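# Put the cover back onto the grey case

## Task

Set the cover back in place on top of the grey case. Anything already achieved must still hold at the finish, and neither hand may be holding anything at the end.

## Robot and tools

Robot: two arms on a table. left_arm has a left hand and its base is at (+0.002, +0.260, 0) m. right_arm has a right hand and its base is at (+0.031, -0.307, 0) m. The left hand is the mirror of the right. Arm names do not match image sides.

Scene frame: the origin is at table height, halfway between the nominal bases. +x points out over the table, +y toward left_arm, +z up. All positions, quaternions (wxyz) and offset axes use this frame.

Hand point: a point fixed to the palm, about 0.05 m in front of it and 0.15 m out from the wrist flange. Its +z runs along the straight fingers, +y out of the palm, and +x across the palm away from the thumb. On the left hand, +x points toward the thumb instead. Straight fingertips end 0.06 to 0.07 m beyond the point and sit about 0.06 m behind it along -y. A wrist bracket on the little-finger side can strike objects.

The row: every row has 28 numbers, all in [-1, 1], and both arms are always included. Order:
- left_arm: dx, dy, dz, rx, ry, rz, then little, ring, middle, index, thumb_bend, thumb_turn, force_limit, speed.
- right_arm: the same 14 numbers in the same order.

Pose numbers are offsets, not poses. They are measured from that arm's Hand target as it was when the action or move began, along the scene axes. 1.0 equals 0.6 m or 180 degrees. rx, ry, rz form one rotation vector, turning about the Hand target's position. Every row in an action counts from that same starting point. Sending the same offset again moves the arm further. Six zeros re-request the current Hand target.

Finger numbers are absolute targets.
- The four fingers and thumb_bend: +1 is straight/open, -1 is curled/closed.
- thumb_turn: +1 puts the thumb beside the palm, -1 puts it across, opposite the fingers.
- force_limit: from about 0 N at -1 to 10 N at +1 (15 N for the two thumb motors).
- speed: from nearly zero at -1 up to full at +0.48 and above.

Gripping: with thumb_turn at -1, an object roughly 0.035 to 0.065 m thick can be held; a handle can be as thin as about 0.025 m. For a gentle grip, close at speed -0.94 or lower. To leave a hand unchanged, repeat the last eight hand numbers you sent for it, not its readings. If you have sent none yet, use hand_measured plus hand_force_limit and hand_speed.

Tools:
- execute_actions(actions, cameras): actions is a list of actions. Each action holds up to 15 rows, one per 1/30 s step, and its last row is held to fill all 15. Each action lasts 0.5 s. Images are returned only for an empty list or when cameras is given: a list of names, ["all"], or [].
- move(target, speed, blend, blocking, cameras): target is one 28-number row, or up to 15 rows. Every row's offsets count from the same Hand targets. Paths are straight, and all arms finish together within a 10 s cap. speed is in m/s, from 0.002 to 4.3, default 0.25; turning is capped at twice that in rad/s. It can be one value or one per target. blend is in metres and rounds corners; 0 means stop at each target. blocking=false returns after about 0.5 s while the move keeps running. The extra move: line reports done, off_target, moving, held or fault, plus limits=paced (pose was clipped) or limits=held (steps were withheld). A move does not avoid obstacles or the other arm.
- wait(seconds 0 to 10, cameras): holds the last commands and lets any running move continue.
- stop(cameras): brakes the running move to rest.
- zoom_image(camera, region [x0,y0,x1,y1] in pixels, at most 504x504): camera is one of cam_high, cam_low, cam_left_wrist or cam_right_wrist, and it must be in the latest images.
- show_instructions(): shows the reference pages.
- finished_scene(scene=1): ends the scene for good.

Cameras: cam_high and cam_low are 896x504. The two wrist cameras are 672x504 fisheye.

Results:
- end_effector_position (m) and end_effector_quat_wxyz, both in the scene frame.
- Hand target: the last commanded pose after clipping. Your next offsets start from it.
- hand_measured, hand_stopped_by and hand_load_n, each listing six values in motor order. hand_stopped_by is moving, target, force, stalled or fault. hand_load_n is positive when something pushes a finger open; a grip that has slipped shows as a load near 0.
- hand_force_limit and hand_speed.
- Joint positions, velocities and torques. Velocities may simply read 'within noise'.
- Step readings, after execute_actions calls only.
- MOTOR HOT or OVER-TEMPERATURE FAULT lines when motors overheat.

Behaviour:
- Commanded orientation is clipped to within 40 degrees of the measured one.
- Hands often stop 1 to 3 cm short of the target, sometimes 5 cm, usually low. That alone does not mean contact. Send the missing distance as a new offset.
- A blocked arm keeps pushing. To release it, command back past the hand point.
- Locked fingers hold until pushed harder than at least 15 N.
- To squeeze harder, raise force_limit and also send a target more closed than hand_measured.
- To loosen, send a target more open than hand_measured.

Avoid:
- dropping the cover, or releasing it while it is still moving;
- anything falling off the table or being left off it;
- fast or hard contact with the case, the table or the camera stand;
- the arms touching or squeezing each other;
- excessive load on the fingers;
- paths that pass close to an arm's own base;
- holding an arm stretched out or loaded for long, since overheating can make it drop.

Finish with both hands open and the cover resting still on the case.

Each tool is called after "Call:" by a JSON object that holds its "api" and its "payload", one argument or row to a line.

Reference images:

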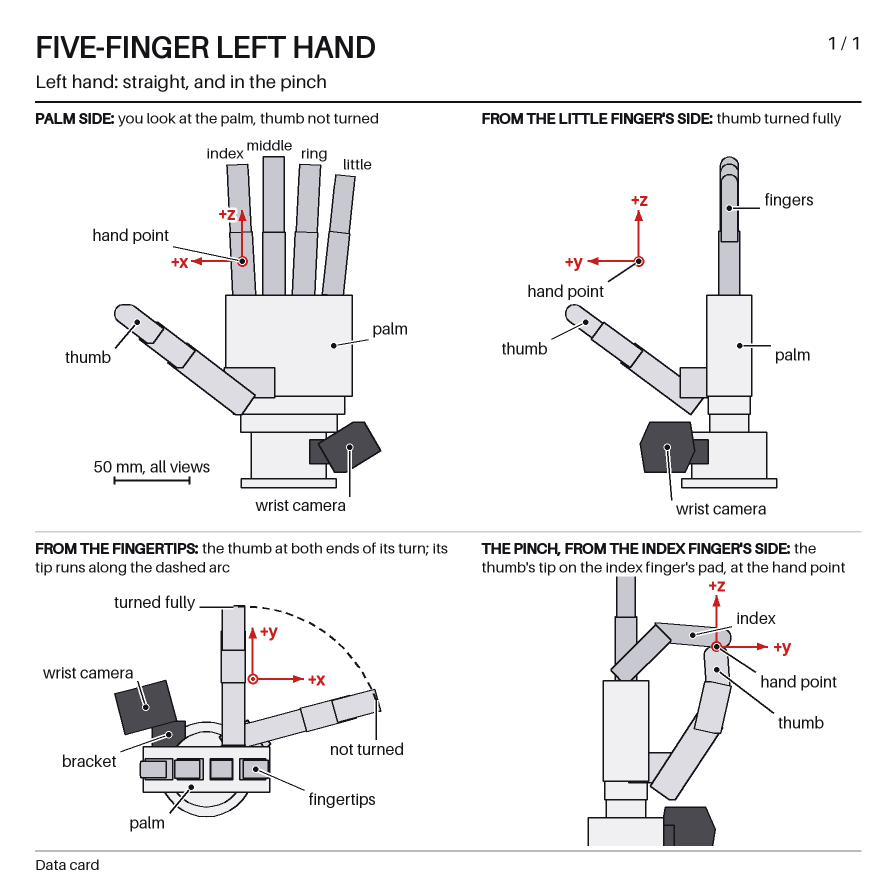

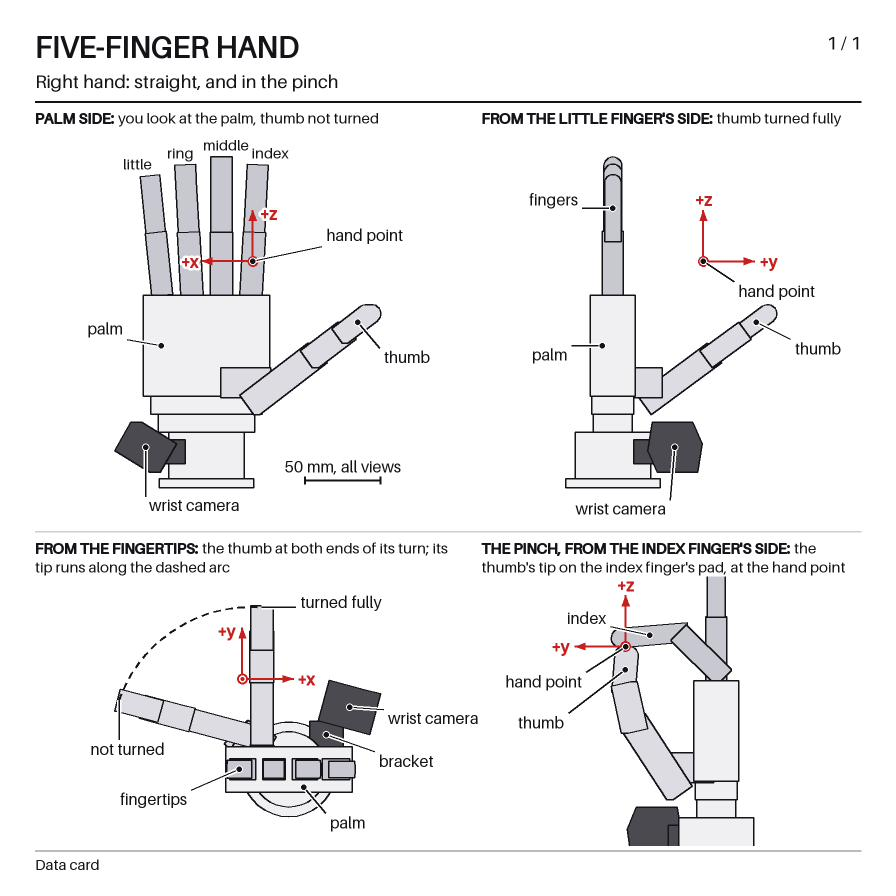

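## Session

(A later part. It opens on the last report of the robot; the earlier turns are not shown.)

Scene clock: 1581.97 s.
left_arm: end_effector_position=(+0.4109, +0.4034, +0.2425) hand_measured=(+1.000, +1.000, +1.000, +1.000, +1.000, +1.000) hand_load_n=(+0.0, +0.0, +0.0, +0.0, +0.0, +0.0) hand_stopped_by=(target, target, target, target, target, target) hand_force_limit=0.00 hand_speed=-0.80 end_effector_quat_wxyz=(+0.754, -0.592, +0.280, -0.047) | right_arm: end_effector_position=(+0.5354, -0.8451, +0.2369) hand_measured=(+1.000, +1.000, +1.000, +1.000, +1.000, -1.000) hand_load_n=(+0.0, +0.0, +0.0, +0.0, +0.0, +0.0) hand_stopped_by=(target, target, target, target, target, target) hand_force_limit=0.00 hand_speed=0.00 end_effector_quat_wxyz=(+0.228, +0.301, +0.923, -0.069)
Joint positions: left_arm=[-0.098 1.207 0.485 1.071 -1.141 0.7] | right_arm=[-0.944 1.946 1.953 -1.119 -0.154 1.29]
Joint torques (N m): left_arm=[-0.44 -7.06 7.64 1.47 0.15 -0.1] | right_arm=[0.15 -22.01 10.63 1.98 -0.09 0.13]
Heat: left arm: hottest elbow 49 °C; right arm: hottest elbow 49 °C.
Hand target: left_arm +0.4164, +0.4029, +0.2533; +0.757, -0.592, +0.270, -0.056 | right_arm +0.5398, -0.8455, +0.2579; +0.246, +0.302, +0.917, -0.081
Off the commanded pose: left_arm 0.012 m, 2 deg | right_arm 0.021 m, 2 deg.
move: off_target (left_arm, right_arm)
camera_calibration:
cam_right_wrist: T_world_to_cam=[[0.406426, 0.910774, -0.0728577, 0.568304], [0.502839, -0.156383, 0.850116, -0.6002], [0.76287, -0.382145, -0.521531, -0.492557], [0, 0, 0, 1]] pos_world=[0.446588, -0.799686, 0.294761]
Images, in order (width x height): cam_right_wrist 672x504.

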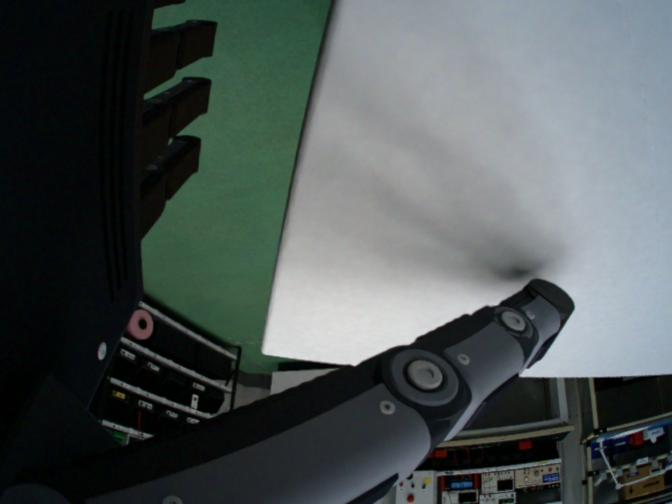

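Call:
{"api": "move", "payload": {
  "target": [0,0,0,0,0,0,1,1,1,1,1,1,0,-0.8,0,0,0,0,0,0,-0.4,-0.2,0.0,0.3,1,-1,-0.6,-0.2],
  "speed": 0.1,
  "cameras": ["cam_right_wrist"]
}}

Scene clock: 1615.03 s.
left_arm: end_effector_position=(+0.4109, +0.4034, +0.2425) hand_measured=(+1.000, +1.000, +1.000, +1.000, +1.000, +1.000) hand_load_n=(+0.0, +0.0, +0.0, +0.0, +0.0, +0.0) hand_stopped_by=(target, target, target, target, target, target) hand_force_limit=0.00 hand_speed=-0.80 end_effector_quat_wxyz=(+0.754, -0.592, +0.280, -0.047) | right_arm: end_effector_position=(+0.5353, -0.8453, +0.2369) hand_measured=(-0.400, -0.200, +0.000, +0.300, +1.000, -1.000) hand_load_n=(+0.0, +0.0, +0.0, +0.0, +0.0, +0.0) hand_stopped_by=(target, target, target, target, target, target) hand_force_limit=-0.60 hand_speed=-0.20 end_effector_quat_wxyz=(+0.228, +0.302, +0.923, -0.069)
Joint positions: left_arm=[-0.098 1.207 0.485 1.071 -1.141 0.7] | right_arm=[-0.944 1.946 1.953 -1.119 -0.153 1.292]
Joint torques (N m): left_arm=[-0.67 -7.53 7.66 1.54 0.14 -0.07] | right_arm=[0.21 -22.07 10.65 1.94 -0.12 0.13]
Heat: left arm: hottest elbow 49 °C; right arm: hottest elbow 50 °C.
Hand target: left_arm +0.4164, +0.4029, +0.2533; +0.757, -0.592, +0.270, -0.056 | right_arm +0.5398, -0.8455, +0.2578; +0.246, +0.302, +0.917, -0.081
Off the commanded pose: left_arm 0.012 m, 2 deg | right_arm 0.021 m, 2 deg.
move: off_target (left_arm, right_arm)
camera_calibration:
cam_right_wrist: T_world_to_cam=[[0.408286, 0.909965, -0.0725641, 0.566735], [0.502566, -0.157708, 0.850032, -0.601113], [0.762056, -0.383525, -0.521708, -0.493243], [0, 0, 0, 1]] pos_world=[0.446588, -0.799681, 0.294761]
Images, in order (width x height): cam_right_wrist 672x504.

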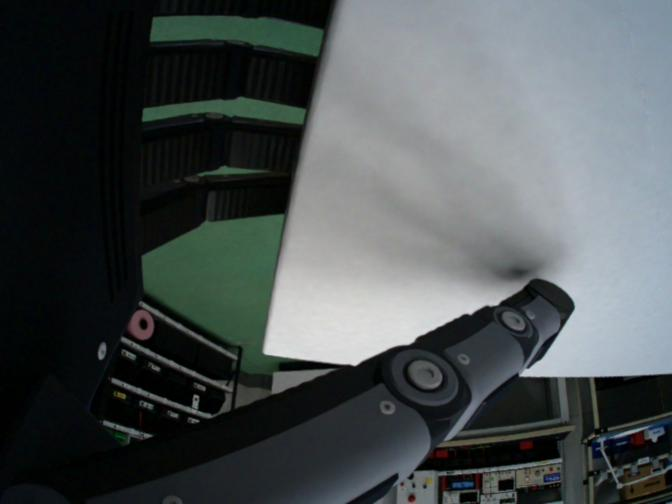

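Call:
{"api": "move", "payload": {
  "target": [
    [-0.0273,-0.4215,0.2445,-0.2706,0.0449,-0.052,1,1,1,1,1,-1,0,0,0,0,0,0,0,0,-0.4,-0.2,0.0,0.3,1,-1,-0.6,-0.2],
    [0.1393,-0.9382,0.1778,-0.5412,0.0897,-0.104,1,1,1,1,1,-1,0,0,0,0,0,0,0,0,-0.4,-0.2,0.0,0.3,1,-1,-0.6,-0.2]
  ],
  "speed": 0.25,
  "blend": 0.06,
  "cameras": ["cam_left_wrist", "cam_high"]
}}

Scene clock: 1731.67 s.
left_arm: end_effector_position=(+0.4911, -0.1459, +0.3406) hand_measured=(+1.000, +1.000, +1.000, +1.000, +1.000, -1.000) hand_load_n=(+0.0, +0.0, +0.0, +0.0, +0.0, +0.0) hand_stopped_by=(target, target, target, target, target, target) hand_force_limit=0.00 hand_speed=0.00 end_effector_quat_wxyz=(-0.012, +0.916, -0.313, +0.251) | right_arm: end_effector_position=(+0.5353, -0.8453, +0.2369) hand_measured=(-0.400, -0.200, +0.000, +0.300, +1.000, -1.000) hand_load_n=(+0.0, +0.0, +0.0, +0.0, +0.0, +0.0) hand_stopped_by=(target, target, target, target, target, target) hand_force_limit=-0.60 hand_speed=-0.20 end_effector_quat_wxyz=(+0.228, +0.302, +0.923, -0.069)
Joint positions: left_arm=[-0.651 1.618 1.795 -1.27 -0.177 -1.52] | right_arm=[-0.944 1.946 1.953 -1.119 -0.153 1.292]
Joint torques (N m): left_arm=[-1.79 -15.44 11.04 1.62 -0.08 -0.23] | right_arm=[0.15 -21.95 10.63 1.95 -0.12 0.13]
Heat: left arm: hottest elbow 50 °C; right arm: hottest elbow 47 °C.
Hand target: left_arm +0.4999, -0.1601, +0.3602; -0.002, +0.911, -0.309, +0.272 | right_arm +0.5398, -0.8455, +0.2578; +0.246, +0.302, +0.917, -0.081
Off the commanded pose: left_arm 0.026 m, 3 deg | right_arm 0.021 m, 2 deg.
move: off_target (left_arm, right_arm); limits=paced
camera_calibration:
cam_left_wrist: T_world_to_cam=[[0.702175, 0.637343, 0.317403, -0.361308], [0.195837, -0.601475, 0.774517, -0.448193], [0.684543, -0.481687, -0.547155, -0.100154], [0, 0, 0, 1]] pos_world=[0.410033, -0.0875422, 0.407013]
Images, in order (width x height): cam_high 896x504, cam_left_wrist 672x504.

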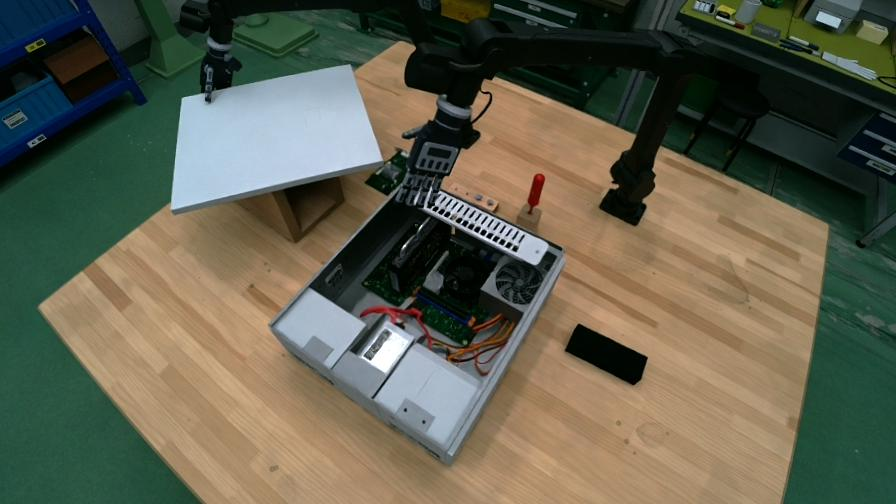

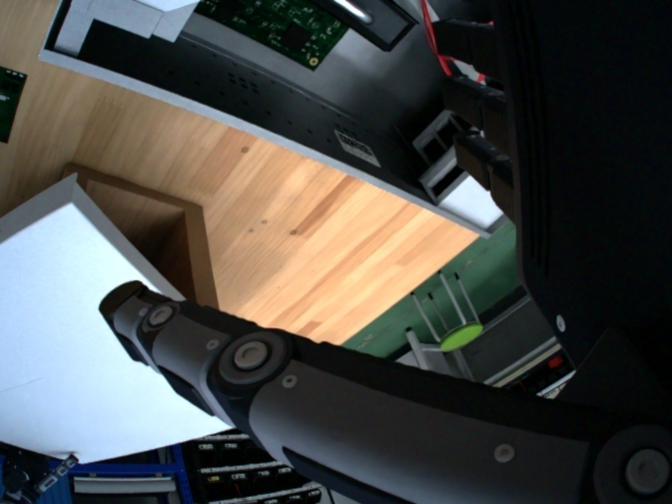

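Call:
{"api": "zoom_image", "payload": {
  "camera": "cam_left_wrist",
  "region": [0, 150, 260, 504]
}}

Scaled by 1.424 from the camera's 672x504 image, which has a finer 960x720 frame.

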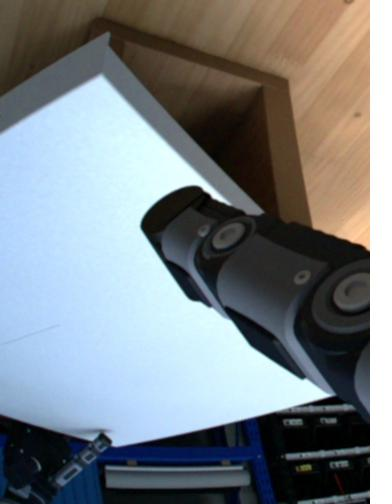

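Call:
{"api": "zoom_image", "payload": {
  "camera": "cam_left_wrist",
  "region": [40, 150, 120, 230]
}}

Call:
{"api": "zoom_image", "payload": {
  "camera": "cam_left_wrist",
  "region": [0, 0, 160, 120]
}}

Scaled by 6.300 from the camera's 672x504 image, which has a finer 960x720 frame.

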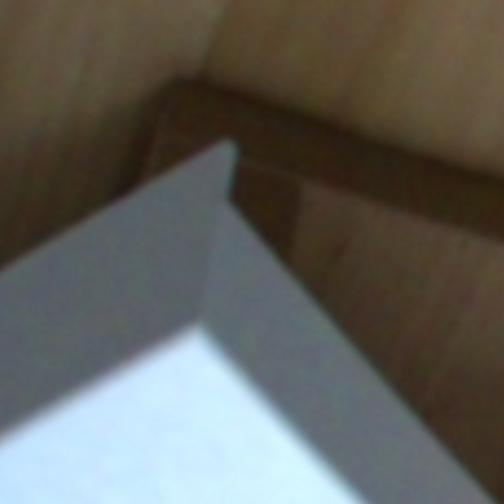

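Scaled by 3.150 from the camera's 672x504 image, which has a finer 960x720 frame.

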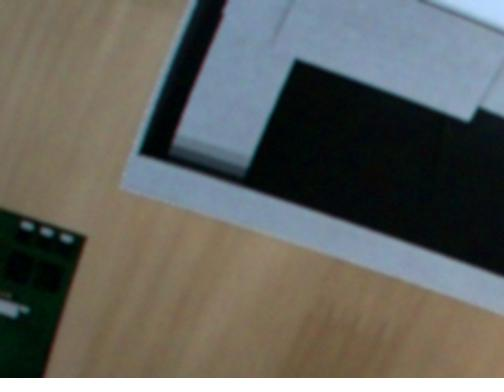

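Call:
{"api": "move", "payload": {
  "target": [0.1042,-0.278,-0.1087,-0.0601,0.01,-0.0116,1,1,1,1,1,-1,0,0,0,0,0,0,0,0,-0.4,-0.2,0.0,0.3,1,-1,-0.6,-0.2],
  "speed": 0.15,
  "cameras": ["cam_left_wrist"]
}}

Scene clock: 1838.07 s.
left_arm: end_effector_position=(+0.5571, -0.3140, +0.2806) hand_measured=(+1.000, +1.000, +1.000, +1.000, +1.000, -1.000) hand_load_n=(+0.0, +0.0, +0.0, +0.0, +0.0, +0.0) hand_stopped_by=(target, target, target, target, target, target) hand_force_limit=0.00 hand_speed=0.00 end_effector_quat_wxyz=(+0.084, +0.910, -0.301, +0.273) | right_arm: end_effector_position=(+0.5353, -0.8453, +0.2369) hand_measured=(-0.400, -0.200, +0.000, +0.300, +1.000, -1.000) hand_load_n=(+0.5, +0.0, +0.0, +0.0, +0.0, +0.0) hand_stopped_by=(target, target, target, target, target, target) hand_force_limit=-0.60 hand_speed=-0.20 end_effector_quat_wxyz=(+0.228, +0.302, +0.923, -0.069)
Joint positions: left_arm=[-0.747 1.995 2.104 -1.105 -0.07 -1.658] | right_arm=[-0.944 1.946 1.953 -1.119 -0.153 1.292]
Joint torques (N m): left_arm=[-1.32 -20.66 11.4 1.31 -0.03 -0.15] | right_arm=[0.15 -22.01 10.66 1.95 -0.11 0.13]
Heat: left arm: hottest elbow 54 °C; right arm: hottest elbow 47 °C.
Hand target: left_arm +0.5625, -0.3268, +0.2948; +0.094, +0.906, -0.299, +0.286 | right_arm +0.5398, -0.8455, +0.2578; +0.246, +0.302, +0.917, -0.081
Off the commanded pose: left_arm 0.020 m, 2 deg | right_arm 0.021 m, 2 deg.
move: off_target (left_arm, right_arm)
camera_calibration:
cam_left_wrist: T_world_to_cam=[[0.726859, 0.663622, 0.176866, -0.247494], [0.193092, -0.444605, 0.874667, -0.493108], [0.659084, -0.601608, -0.451305, -0.309529], [0, 0, 0, 1]] pos_world=[0.479114, -0.241211, 0.335387]
Images, in order (width x height): cam_left_wrist 672x504.

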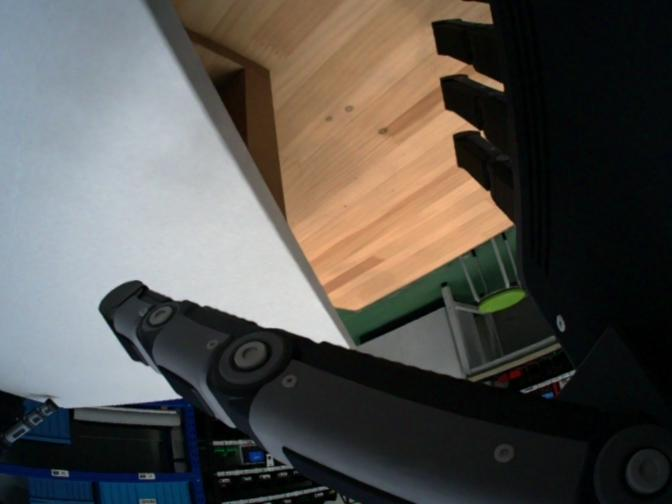

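Call:
{"api": "zoom_image", "payload": {
  "camera": "cam_left_wrist",
  "region": [130, 0, 290, 240]
}}

Call:
{"api": "zoom_image", "payload": {
  "camera": "cam_left_wrist",
  "region": [270, 240, 370, 360]
}}

Scaled by 2.100 from the camera's 672x504 image, which has a finer 960x720 frame.

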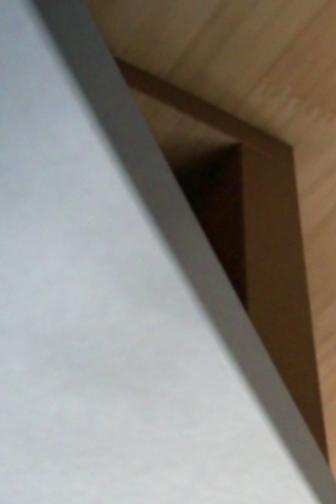

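Scaled by 4.200 from the camera's 672x504 image, which has a finer 960x720 frame.

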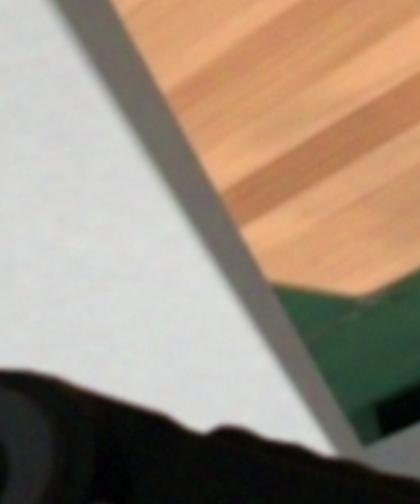

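Call:
{"api": "move", "payload": {
  "target": [0,0,-0.0977,0,0,0,1,1,1,1,1,-1,0,0,0,0,0,0,0,0,-0.4,-0.2,0.0,0.3,1,-1,-0.6,-0.2],
  "speed": 0.1,
  "cameras": ["cam_left_wrist"]
}}

Scene clock: 1875.70 s.
left_arm: end_effector_position=(+0.5624, -0.3189, +0.2392) hand_measured=(+1.000, +1.000, +1.000, +1.000, +1.000, -1.000) hand_load_n=(+0.0, +0.0, +0.0, +0.0, +0.0, +0.0) hand_stopped_by=(target, target, target, target, target, target) hand_force_limit=0.00 hand_speed=0.00 end_effector_quat_wxyz=(+0.089, +0.907, -0.300, +0.283) | right_arm: end_effector_position=(+0.5353, -0.8453, +0.2369) hand_measured=(-0.400, -0.200, +0.000, +0.300, +1.000, -1.000) hand_load_n=(+0.5, +0.0, +0.0, +0.0, +0.0, +0.0) hand_stopped_by=(target, target, target, target, target, target) hand_force_limit=-0.60 hand_speed=-0.20 end_effector_quat_wxyz=(+0.228, +0.302, +0.923, -0.069)
Joint positions: left_arm=[-0.747 1.995 1.984 -0.961 -0.07 -1.658] | right_arm=[-0.944 1.946 1.953 -1.119 -0.153 1.292]
Joint torques (N m): left_arm=[-1.79 -21.54 8.21 1.88 -0.04 -0.19] | right_arm=[0.21 -22.01 10.66 1.92 -0.12 0.14]
Heat: left arm: hottest elbow 55 °C; right arm: hottest elbow 47 °C.
Hand target: left_arm +0.5624, -0.3268, +0.2362; +0.094, +0.906, -0.299, +0.286 | right_arm +0.5398, -0.8455, +0.2578; +0.246, +0.302, +0.917, -0.081
Off the commanded pose: left_arm 0.009 m, 1 deg | right_arm 0.021 m, 2 deg.
move: off_target (right_arm)
camera_calibration:
cam_left_wrist: T_world_to_cam=[[0.723502, 0.666831, 0.178551, -0.238284], [0.177878, -0.429999, 0.885133, -0.449451], [0.667011, -0.608636, -0.42972, -0.34639], [0, 0, 0, 1]] pos_world=[0.483393, -0.245193, 0.291519]
Images, in order (width x height): cam_left_wrist 672x504.

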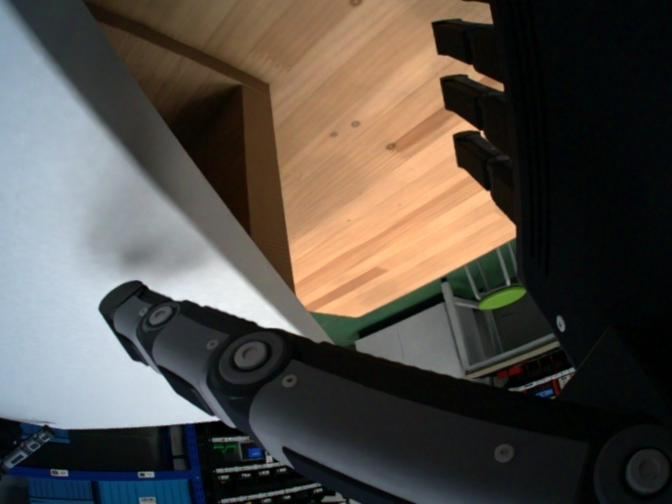

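Call:
{"api": "zoom_image", "payload": {
  "camera": "cam_left_wrist",
  "region": [80, 60, 240, 240]
}}

Call:
{"api": "zoom_image", "payload": {
  "camera": "cam_left_wrist",
  "region": [240, 240, 360, 350]
}}

Scaled by 2.800 from the camera's 672x504 image, which has a finer 960x720 frame.

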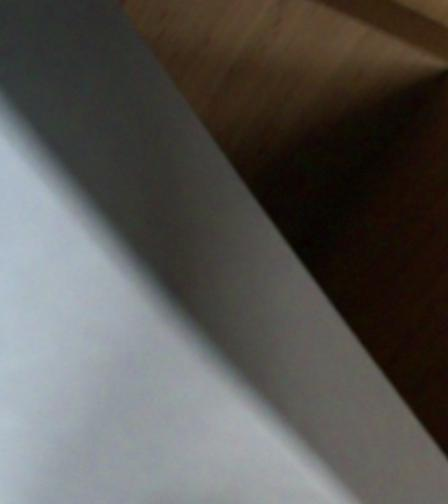

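Scaled by 4.200 from the camera's 672x504 image, which has a finer 960x720 frame.

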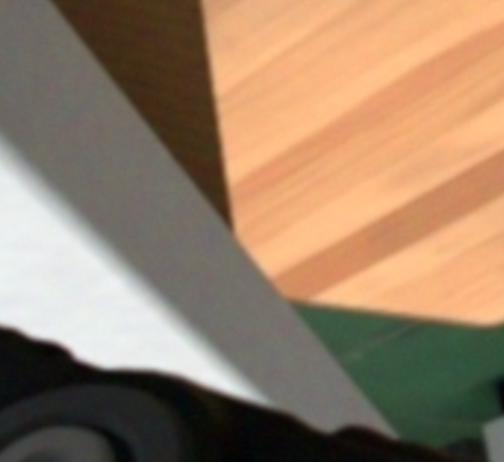

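Call:
{"api": "move", "payload": {
  "target": [0,0,0,0,0,0,1,1,1,1,1,-1,0,0,0,0,0,0,0,0,-0.9,-0.75,-0.5,-0.3,1,-1,-0.8,-0.85],
  "speed": 0.1,
  "cameras": ["cam_right_wrist"]
}}

Scene clock: 1919.50 s.
left_arm: end_effector_position=(+0.5624, -0.3189, +0.2392) hand_measured=(+1.000, +1.000, +1.000, +1.000, +1.000, -1.000) hand_load_n=(+0.0, +0.0, +0.0, +0.0, +0.0, +0.0) hand_stopped_by=(target, target, target, target, target, target) hand_force_limit=0.00 hand_speed=0.00 end_effector_quat_wxyz=(+0.089, +0.907, -0.300, +0.283) | right_arm: end_effector_position=(+0.5345, -0.8448, +0.2346) hand_measured=(-0.676, -0.532, -0.372, -0.186, +1.000, -1.000) hand_load_n=(+0.0, +0.0, +0.0, +0.0, +0.0, +0.0) hand_stopped_by=(force, force, force, force, target, target) hand_force_limit=-0.80 hand_speed=-0.85 end_effector_quat_wxyz=(+0.226, +0.302, +0.923, -0.069)
Joint positions: left_arm=[-0.747 1.995 1.984 -0.961 -0.07 -1.658] | right_arm=[-0.944 1.946 1.949 -1.119 -0.151 1.292]
Joint torques (N m): left_arm=[-1.79 -21.36 8.17 1.89 -0.02 -0.19] | right_arm=[0.21 -22.01 11.04 1.96 -0.21 0.13]
Heat: left arm: hottest elbow 55 °C; right arm: hottest elbow 47 °C.
Hand target: left_arm +0.5624, -0.3268, +0.2362; +0.094, +0.906, -0.299, +0.286 | right_arm +0.5398, -0.8455, +0.2580; +0.246, +0.302, +0.917, -0.081
Off the commanded pose: left_arm 0.009 m, 1 deg | right_arm 0.024 m, 3 deg.
move: off_target (right_arm)
camera_calibration:
cam_right_wrist: T_world_to_cam=[[0.408791, 0.909791, -0.0719031, 0.565878], [0.505691, -0.160223, 0.847706, -0.601913], [0.759715, -0.382895, -0.525571, -0.491014], [0, 0, 0, 1]] pos_world=[0.446087, -0.799278, 0.29287]
Images, in order (width x height): cam_right_wrist 672x504.

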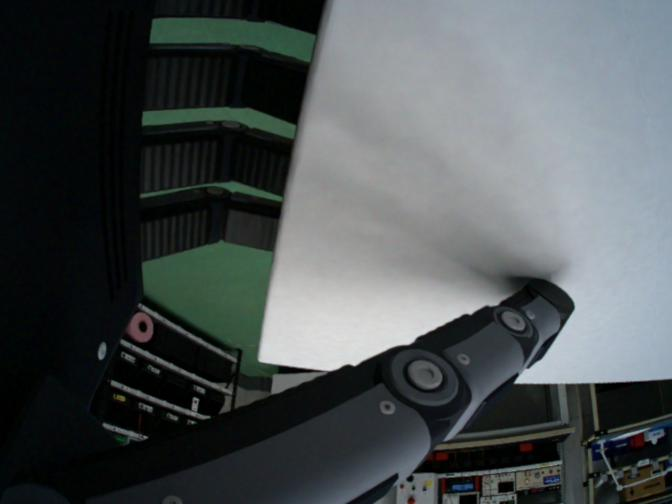

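Call:
{"api": "move", "payload": {
  "target": [-0.0457,-0.0595,-0.0133,0,0,0,1,1,1,1,1,-1,0,0,0,0,0,0,0,0,-0.9,-0.75,-0.5,-0.3,1,-1,-0.8,-0.85],
  "speed": 0.1,
  "cameras": ["cam_left_wrist", "cam_right_wrist"]
}}

Scene clock: 1946.20 s.
left_arm: end_effector_position=(+0.5280, -0.3567, +0.2349) hand_measured=(+1.000, +1.000, +1.000, +1.000, +1.000, -1.000) hand_load_n=(+0.0, +0.0, +0.0, +0.0, +0.0, +0.0) hand_stopped_by=(target, target, target, target, target, target) hand_force_limit=0.00 hand_speed=0.00 end_effector_quat_wxyz=(+0.092, +0.905, -0.304, +0.283) | right_arm: end_effector_position=(+0.5345, -0.8448, +0.2346) hand_measured=(-0.676, -0.532, -0.372, -0.186, +1.000, -1.000) hand_load_n=(+0.0, +0.0, +0.0, +0.5, +0.0, +0.0) hand_stopped_by=(force, force, force, force, target, target) hand_force_limit=-0.80 hand_speed=-0.85 end_effector_quat_wxyz=(+0.226, +0.302, +0.923, -0.069)
Joint positions: left_arm=[-0.821 2.003 1.984 -0.954 -0.104 -1.713] | right_arm=[-0.944 1.946 1.949 -1.119 -0.151 1.292]
Joint torques (N m): left_arm=[-0.26 -20.31 8.94 1.8 -0.26 -0.17] | right_arm=[0.21 -22.01 10.97 1.92 -0.21 0.13]
Heat: left arm: hottest elbow 54 °C; right arm: hottest elbow 47 °C.
Hand target: left_arm +0.5350, -0.3625, +0.2282; +0.094, +0.906, -0.299, +0.286 | right_arm +0.5398, -0.8455, +0.2580; +0.246, +0.302, +0.917, -0.081
Off the commanded pose: left_arm 0.011 m, 1 deg | right_arm 0.024 m, 3 deg.
move: off_target (left_arm, right_arm)
camera_calibration:
cam_left_wrist: T_world_to_cam=[[0.730434, 0.659902, 0.176055, -0.192983], [0.17303, -0.428161, 0.886983, -0.452954], [0.660702, -0.61742, -0.426926, -0.348838], [0, 0, 0, 1]] pos_world=[0.449814, -0.281967, 0.28681]
cam_right_wrist: T_world_to_cam=[[0.408791, 0.909791, -0.0719031, 0.565878], [0.505691, -0.160223, 0.847706, -0.601913], [0.759715, -0.382895, -0.525571, -0.491014], [0, 0, 0, 1]] pos_world=[0.446087, -0.799278, 0.29287]
Images, in order (width x height): cam_left_wrist 672x504, cam_right_wrist 672x504.

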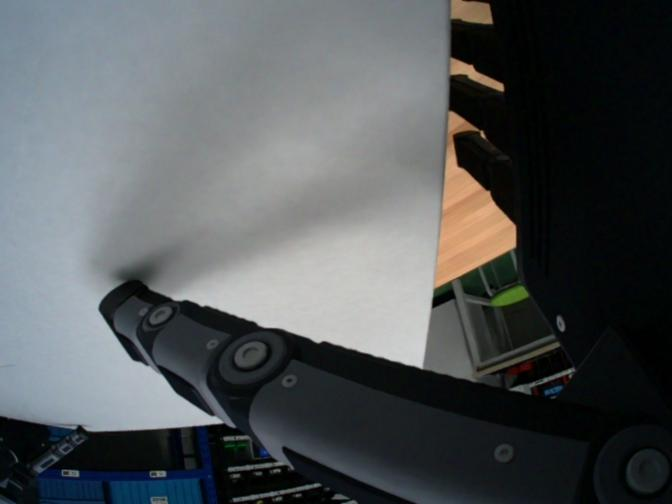

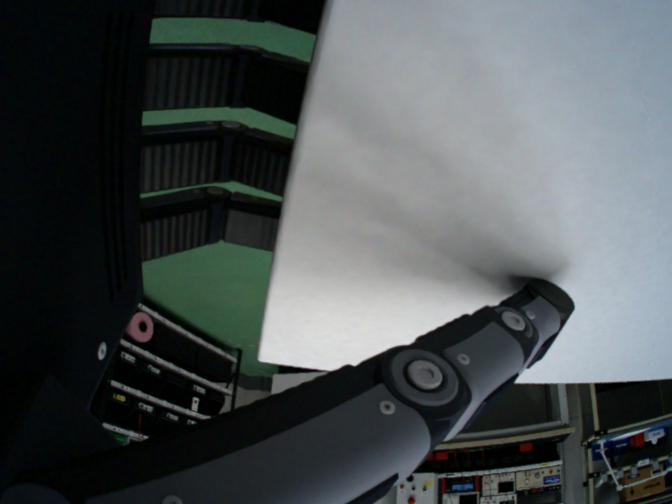

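Call:
{"api": "move", "payload": {
  "target": [0.0158,0.0205,0.01,0,0,0,1,1,1,1,1,-1,0,0,0,0,0,0,0,0,-0.9,-0.75,-0.5,-0.3,1,-1,-0.8,-0.85],
  "speed": 0.1,
  "cameras": ["cam_left_wrist"]
}}

Scene clock: 1976.03 s.
left_arm: end_effector_position=(+0.5366, -0.3491, +0.2351) hand_measured=(+1.000, +1.000, +1.000, +1.000, +1.000, -1.000) hand_load_n=(+0.0, +0.0, +0.0, +0.0, +0.0, +0.0) hand_stopped_by=(target, target, target, target, target, target) hand_force_limit=0.00 hand_speed=0.00 end_effector_quat_wxyz=(+0.093, +0.907, -0.298, +0.283) | right_arm: end_effector_position=(+0.5345, -0.8448, +0.2346) hand_measured=(-0.676, -0.532, -0.372, -0.186, +1.000, -1.000) hand_load_n=(+0.0, +0.0, +0.5, +0.5, +0.0, +0.0) hand_stopped_by=(force, force, force, force, target, target) hand_force_limit=-0.80 hand_speed=-0.85 end_effector_quat_wxyz=(+0.226, +0.302, +0.923, -0.069)
Joint positions: left_arm=[-0.805 2.003 1.984 -0.954 -0.096 -1.711] | right_arm=[-0.944 1.946 1.949 -1.119 -0.151 1.292]
Joint torques (N m): left_arm=[0.21 -21.3 9.09 1.42 -0.05 -0.05] | right_arm=[0.26 -21.95 11 1.92 -0.21 0.13]
Heat: left arm: hottest elbow 55 °C; right arm: hottest elbow 47 °C.
Hand target: left_arm +0.5444, -0.3503, +0.2342; +0.094, +0.906, -0.299, +0.286 | right_arm +0.5398, -0.8455, +0.2580; +0.246, +0.302, +0.917, -0.081
Off the commanded pose: left_arm 0.008 m, 0 deg | right_arm 0.024 m, 3 deg.
move: off_target (right_arm)
camera_calibration:
cam_left_wrist: T_world_to_cam=[[0.723938, 0.668477, 0.170446, -0.196448], [0.181392, -0.422828, 0.88787, -0.454182], [0.66559, -0.611846, -0.427358, -0.350358], [0, 0, 0, 1]] pos_world=[0.457796, -0.275085, 0.28701]
Images, in order (width x height): cam_left_wrist 672x504.

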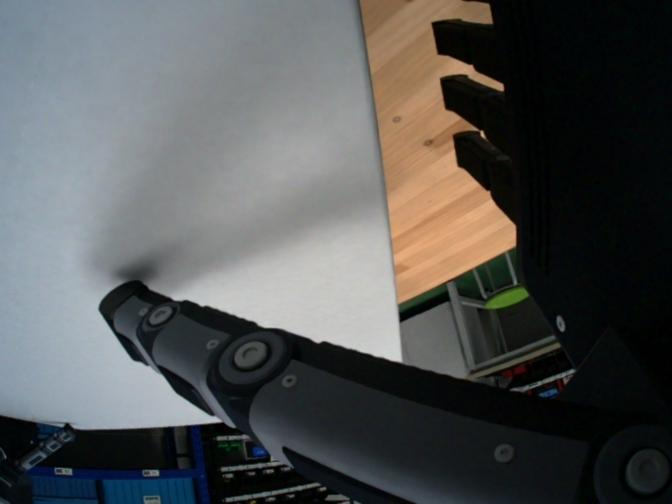

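Call:
{"api": "move", "payload": {
  "target": [0,0,0,0,0,0,-0.35,-0.1,0.15,0.4,1,-1,-0.6,-0.2,0,0,0,0,0,0,-0.9,-0.75,-0.5,-0.3,1,-1,-0.8,-0.85],
  "speed": 0.1,
  "cameras": ["cam_left_wrist"]
}}

Call:
{"api": "move", "payload": {
  "target": [0,0,0,0,0,0,-1.0,-0.85,-0.6,-0.3,1,-1,-0.8,-0.85,0,0,0,0,0,0,-0.9,-0.75,-0.5,-0.3,1,-1,-0.8,-0.85],
  "speed": 0.1,
  "cameras": ["cam_left_wrist", "cam_high", "cam_low"]
}}

Scene clock: 1994.40 s.
left_arm: end_effector_position=(+0.5363, -0.3492, +0.2351) hand_measured=(-0.350, -0.100, +0.150, +0.400, +1.000, -1.000) hand_load_n=(+0.0, +0.0, +0.0, +0.0, +0.0, +0.0) hand_stopped_by=(target, target, target, target, target, target) hand_force_limit=-0.60 hand_speed=-0.20 end_effector_quat_wxyz=(+0.093, +0.907, -0.299, +0.283) | right_arm: end_effector_position=(+0.5345, -0.8448, +0.2346) hand_measured=(-0.676, -0.532, -0.372, -0.186, +1.000, -1.000) hand_load_n=(+0.5, +0.5, +0.0, +0.5, +0.0, +0.0) hand_stopped_by=(force, force, force, force, target, target) hand_force_limit=-0.80 hand_speed=-0.85 end_effector_quat_wxyz=(+0.226, +0.302, +0.923, -0.069)
Joint positions: left_arm=[-0.805 2.003 1.984 -0.954 -0.095 -1.71] | right_arm=[-0.944 1.946 1.949 -1.119 -0.151 1.292]
Joint torques (N m): left_arm=[-0.38 -20.89 9.21 1.33 -0.06 -0.04] | right_arm=[0.26 -22.01 10.99 1.94 -0.21 0.13]
Heat: left arm: hottest elbow 55 °C; right arm: hottest elbow 47 °C.
Hand target: left_arm +0.5444, -0.3503, +0.2342; +0.094, +0.906, -0.299, +0.286 | right_arm +0.5398, -0.8455, +0.2580; +0.246, +0.302, +0.917, -0.081
Off the commanded pose: left_arm 0.008 m, 0 deg | right_arm 0.024 m, 3 deg.
move: off_target (right_arm)
camera_calibration:
cam_left_wrist: T_world_to_cam=[[0.725056, 0.667192, 0.170732, -0.197327], [0.180571, -0.423406, 0.887762, -0.453916], [0.664596, -0.612848, -0.427468, -0.350081], [0, 0, 0, 1]] pos_world=[0.457699, -0.275082, 0.287011]
Images, in order (width x height): cam_left_wrist 672x504.

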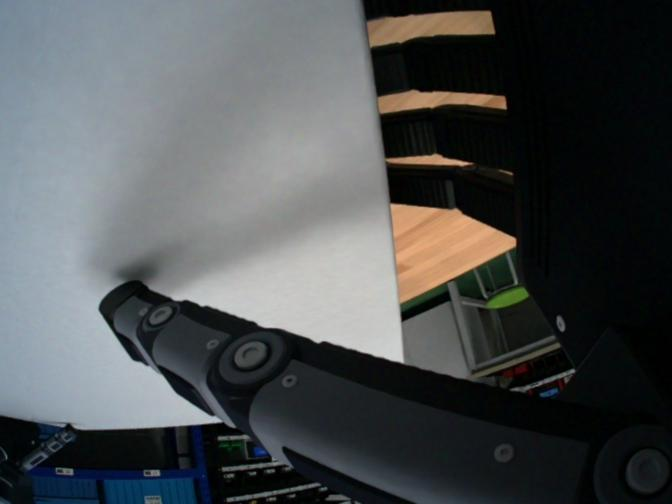

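Scene clock: 1995.87 s.
left_arm: end_effector_position=(+0.5362, -0.3495, +0.2333) hand_measured=(-0.792, -0.584, -0.348, -0.030, +1.000, -1.000) hand_load_n=(+0.5, +0.5, +2.0, +0.0, +0.0, +1.5) hand_stopped_by=(force, force, force, force, target, target) hand_force_limit=-0.80 hand_speed=-0.85 end_effector_quat_wxyz=(+0.093, +0.907, -0.300, +0.281) | right_arm: end_effector_position=(+0.5345, -0.8448, +0.2346) hand_measured=(-0.676, -0.532, -0.372, -0.186, +1.000, -1.000) hand_load_n=(+0.0, +0.0, +0.0, +0.5, +0.0, +0.0) hand_stopped_by=(force, force, force, force, target, target) hand_force_limit=-0.80 hand_speed=-0.85 end_effector_quat_wxyz=(+0.226, +0.302, +0.923, -0.069)
Joint positions: left_arm=[-0.805 2.005 1.984 -0.954 -0.094 -1.71] | right_arm=[-0.944 1.946 1.949 -1.119 -0.151 1.292]
Joint torques (N m): left_arm=[0.26 -21.25 9.18 1.28 -0.09 -0.04] | right_arm=[0.21 -22.01 11 1.95 -0.21 0.14]
Heat: left arm: hottest elbow 55 °C; right arm: hottest elbow 47 °C.
Hand target: left_arm +0.5444, -0.3503, +0.2341; +0.094, +0.906, -0.299, +0.286 | right_arm +0.5398, -0.8455, +0.2580; +0.246, +0.302, +0.917, -0.081
Off the commanded pose: left_arm 0.008 m, 1 deg | right_arm 0.024 m, 3 deg.
move: off_target (right_arm)
camera_calibration:
cam_left_wrist: T_world_to_cam=[[0.726284, 0.666149, 0.169581, -0.19747], [0.182227, -0.42446, 0.88692, -0.453544], [0.662801, -0.613253, -0.429669, -0.349633], [0, 0, 0, 1]] pos_world=[0.457805, -0.27538, 0.285518]
Images, in order (width x height): cam_high 896x504, cam_low 896x504, cam_left_wrist 672x504.

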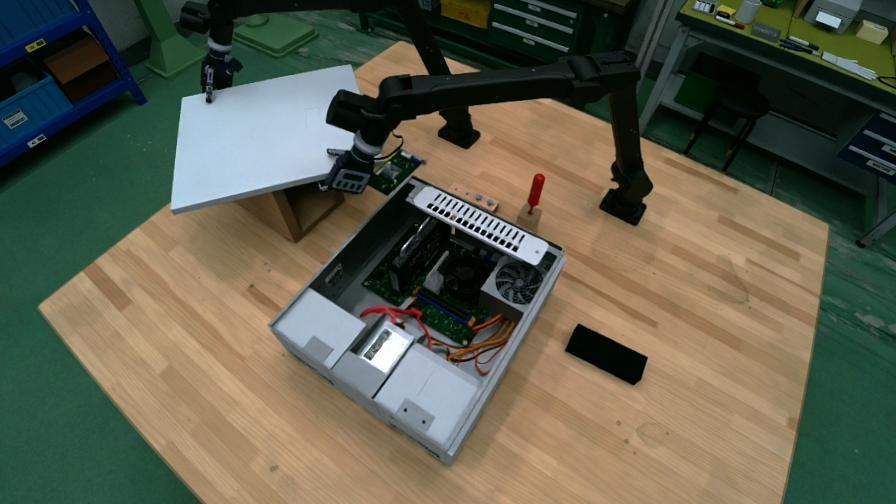

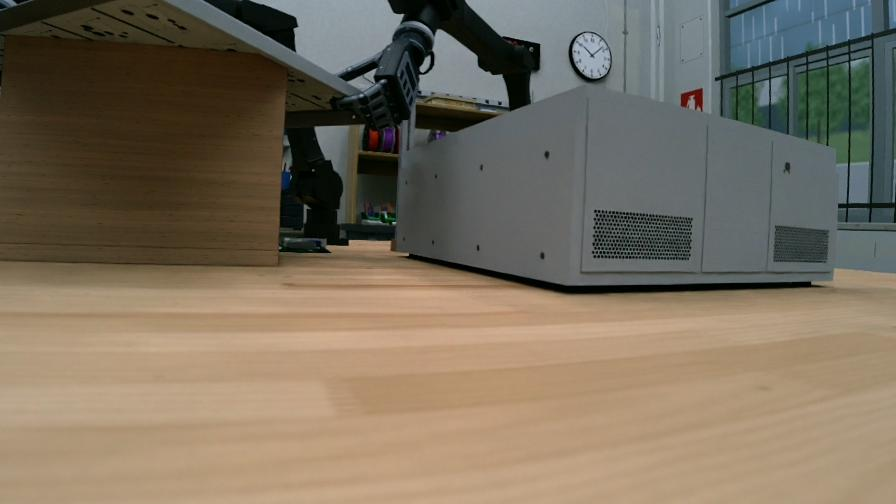

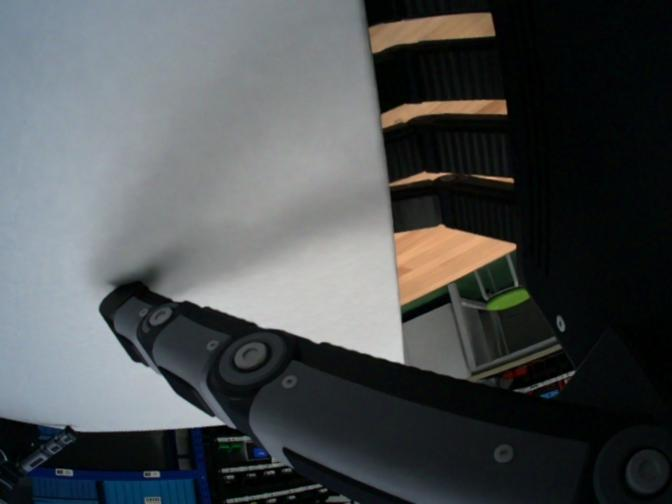

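Call:
{"api": "move", "payload": {
  "target": [0,0,0.05,0,0,0,-1.0,-0.85,-0.6,-0.3,1,-1,-0.8,-0.85,0,0,0.05,0,0,0,-0.9,-0.75,-0.5,-0.3,1,-1,-0.8,-0.85],
  "speed": 0.05,
  "cameras": ["all"]
}}

Scene clock: 2010.30 s.
left_arm: end_effector_position=(+0.5306, -0.3437, +0.2324) hand_measured=(-0.792, -0.584, -0.348, -0.030, +1.000, -1.000) hand_load_n=(+4.0, +2.0, +0.0, +0.0, +0.5, +2.0) hand_stopped_by=(force, force, force, force, target, target) hand_force_limit=-0.80 hand_speed=-0.85 end_effector_quat_wxyz=(+0.084, +0.913, -0.302, +0.263) | right_arm: end_effector_position=(+0.5292, -0.8375, +0.2353) hand_measured=(-0.676, -0.532, -0.372, -0.186, +1.000, -1.000) hand_load_n=(+0.5, +1.0, +1.0, +0.0, +0.0, +0.0) hand_stopped_by=(force, force, force, force, target, target) hand_force_limit=-0.80 hand_speed=-0.85 end_effector_quat_wxyz=(+0.211, +0.305, +0.927, -0.058)
Joint positions: left_arm=[-0.805 2.008 2.007 -1.018 -0.093 -1.71] | right_arm=[-0.944 1.946 1.962 -1.171 -0.151 1.292]
Joint torques (N m): left_arm=[-0.32 -21.95 12.38 0.92 -0.12 -0.06] | right_arm=[0.15 -22.12 16.55 0.85 -0.25 0.13]
Heat: left arm: hottest elbow 56 °C; right arm: hottest elbow 47 °C.
Hand target: left_arm +0.5445, -0.3503, +0.2643; +0.094, +0.906, -0.299, +0.286 | right_arm +0.5398, -0.8455, +0.2881; +0.246, +0.302, +0.917, -0.081
Off the commanded pose: left_arm 0.035 m, 3 deg | right_arm 0.054 m, 5 deg.
move: off_target (left_arm, right_arm)
camera_calibration:
cam_left_wrist: T_world_to_cam=[[0.731171, 0.661254, 0.167726, -0.200948], [0.209487, -0.451618, 0.86727, -0.468476], [0.649234, -0.598986, -0.468734, -0.321415], [0, 0, 0, 1]] pos_world=[0.45374, -0.271218, 0.289341]
cam_right_wrist: T_world_to_cam=[[0.407537, 0.911655, -0.0529112, 0.559247], [0.524785, -0.186389, 0.830578, -0.62672], [0.747339, -0.366258, -0.554382, -0.456557], [0, 0, 0, 1]] pos_world=[0.442182, -0.793871, 0.297024]

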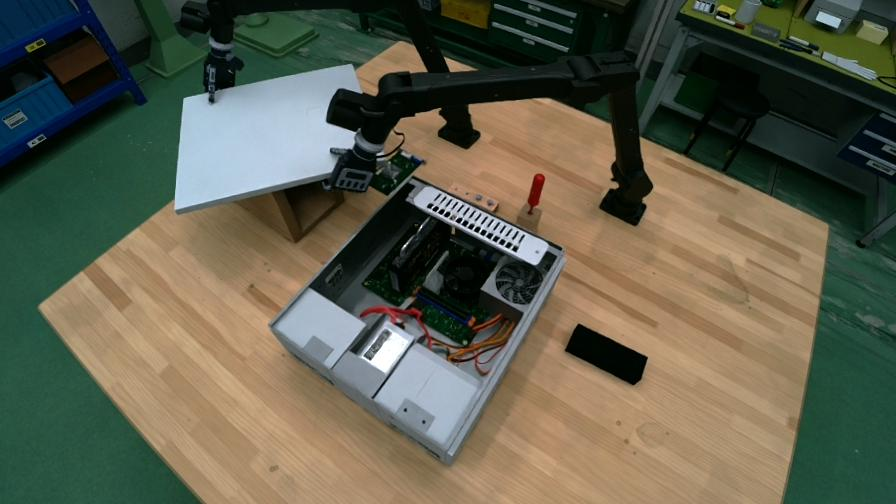

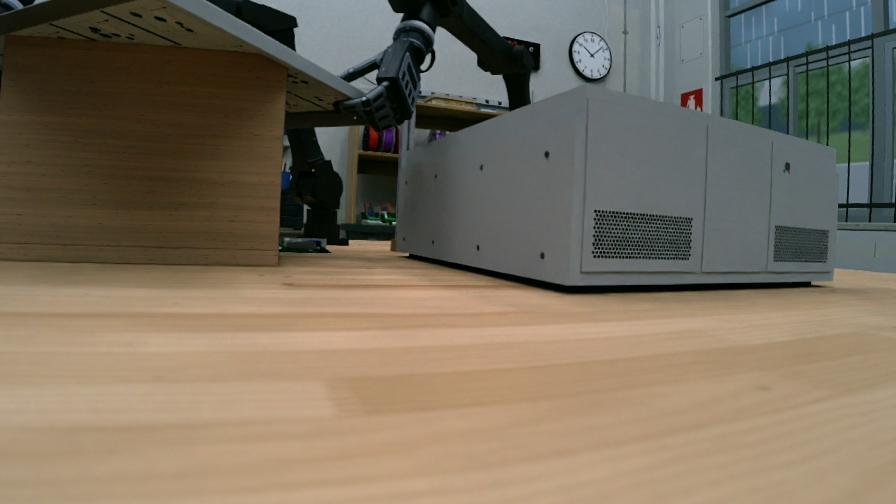

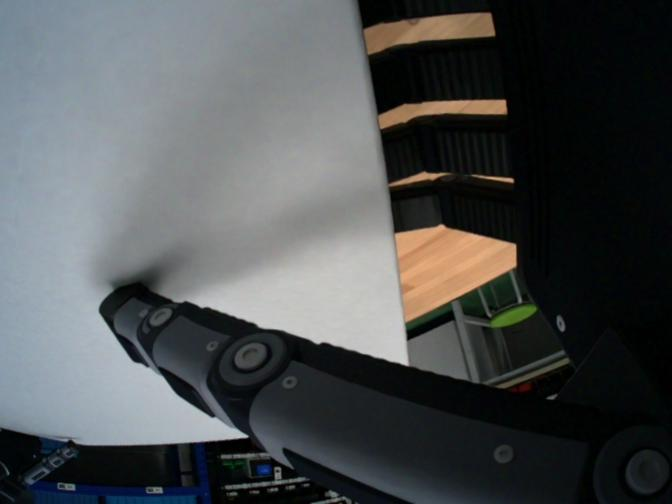

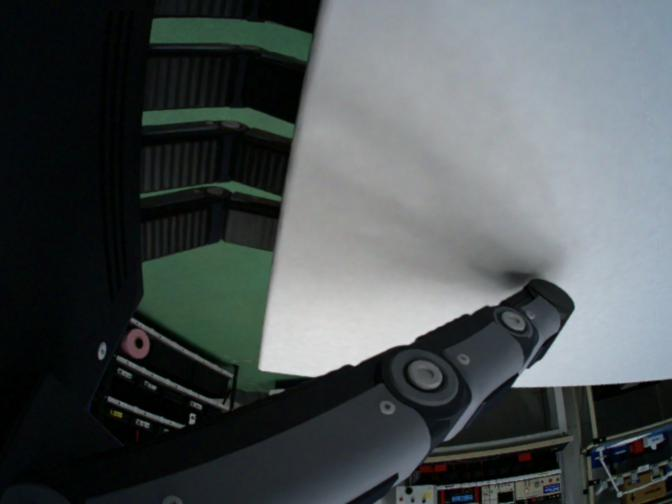

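Call:
{"api": "move", "payload": {
  "target": [0,0,0.06,0,0,0,-1.0,-0.85,-0.6,-0.3,1,-1,-0.8,-0.85,0,0,0.05,0,0,0,-0.9,-0.75,-0.5,-0.3,1,-1,-0.8,-0.85],
  "speed": 0.05,
  "cameras": ["cam_left_wrist", "cam_right_wrist"]
}}

Scene clock: 2020.33 s.
left_arm: end_effector_position=(+0.5310, -0.3445, +0.2572) hand_measured=(-0.792, -0.584, -0.348, -0.030, +1.000, -1.000) hand_load_n=(+5.0, +1.5, +0.0, +0.0, +0.5, +1.0) hand_stopped_by=(force, force, force, force, target, target) hand_force_limit=-0.80 hand_speed=-0.85 end_effector_quat_wxyz=(+0.080, +0.915, -0.304, +0.254) | right_arm: end_effector_position=(+0.5272, -0.8361, +0.2564) hand_measured=(-0.676, -0.532, -0.372, -0.186, +1.000, -1.000) hand_load_n=(+0.5, +1.0, +1.5, +0.5, +0.0, +0.0) hand_stopped_by=(force, force, force, force, target, target) hand_force_limit=-0.80 hand_speed=-0.85 end_effector_quat_wxyz=(+0.200, +0.307, +0.929, -0.053)
Joint positions: left_arm=[-0.805 2.028 2.112 -1.122 -0.093 -1.709] | right_arm=[-0.944 1.959 2.045 -1.265 -0.147 1.292]
Joint torques (N m): left_arm=[-0.03 -22.71 13 1.03 -0.18 -0.05] | right_arm=[0.21 -22.3 17.61 1.16 -0.46 0.13]
Heat: left arm: hottest elbow 59 °C; right arm: hottest elbow 47 °C.
Hand target: left_arm +0.5444, -0.3503, +0.3002; +0.094, +0.906, -0.299, +0.286 | right_arm +0.5399, -0.8455, +0.3179; +0.246, +0.302, +0.917, -0.081
Off the commanded pose: left_arm 0.046 m, 4 deg | right_arm 0.064 m, 6 deg.
move: off_target (left_arm, right_arm)
camera_calibration:
cam_left_wrist: T_world_to_cam=[[0.73428, 0.657953, 0.167127, -0.207597], [0.220066, -0.463607, 0.858277, -0.497901], [0.642187, -0.593436, -0.48521, -0.300775], [0, 0, 0, 1]] pos_world=[0.455159, -0.272732, 0.316093]
cam_right_wrist: T_world_to_cam=[[0.408376, 0.91171, -0.0448812, 0.557489], [0.538458, -0.200902, 0.818353, -0.65917], [0.737083, -0.358362, -0.572961, -0.426016], [0, 0, 0, 1]] pos_world=[0.44128, -0.793365, 0.320364]
Images, in order (width x height): cam_left_wrist 672x504, cam_right_wrist 672x504.

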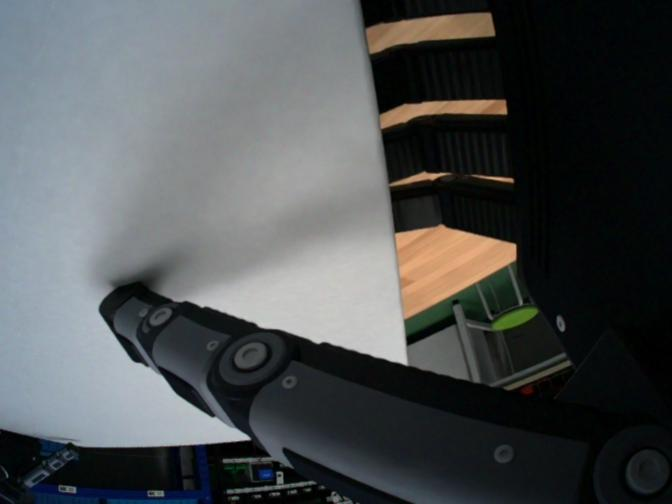

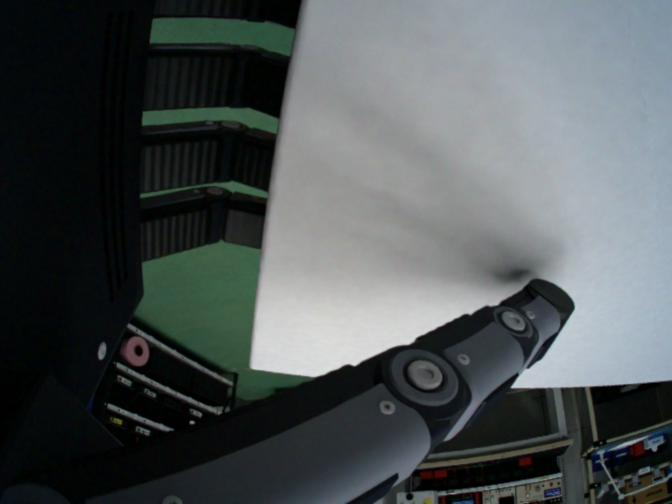

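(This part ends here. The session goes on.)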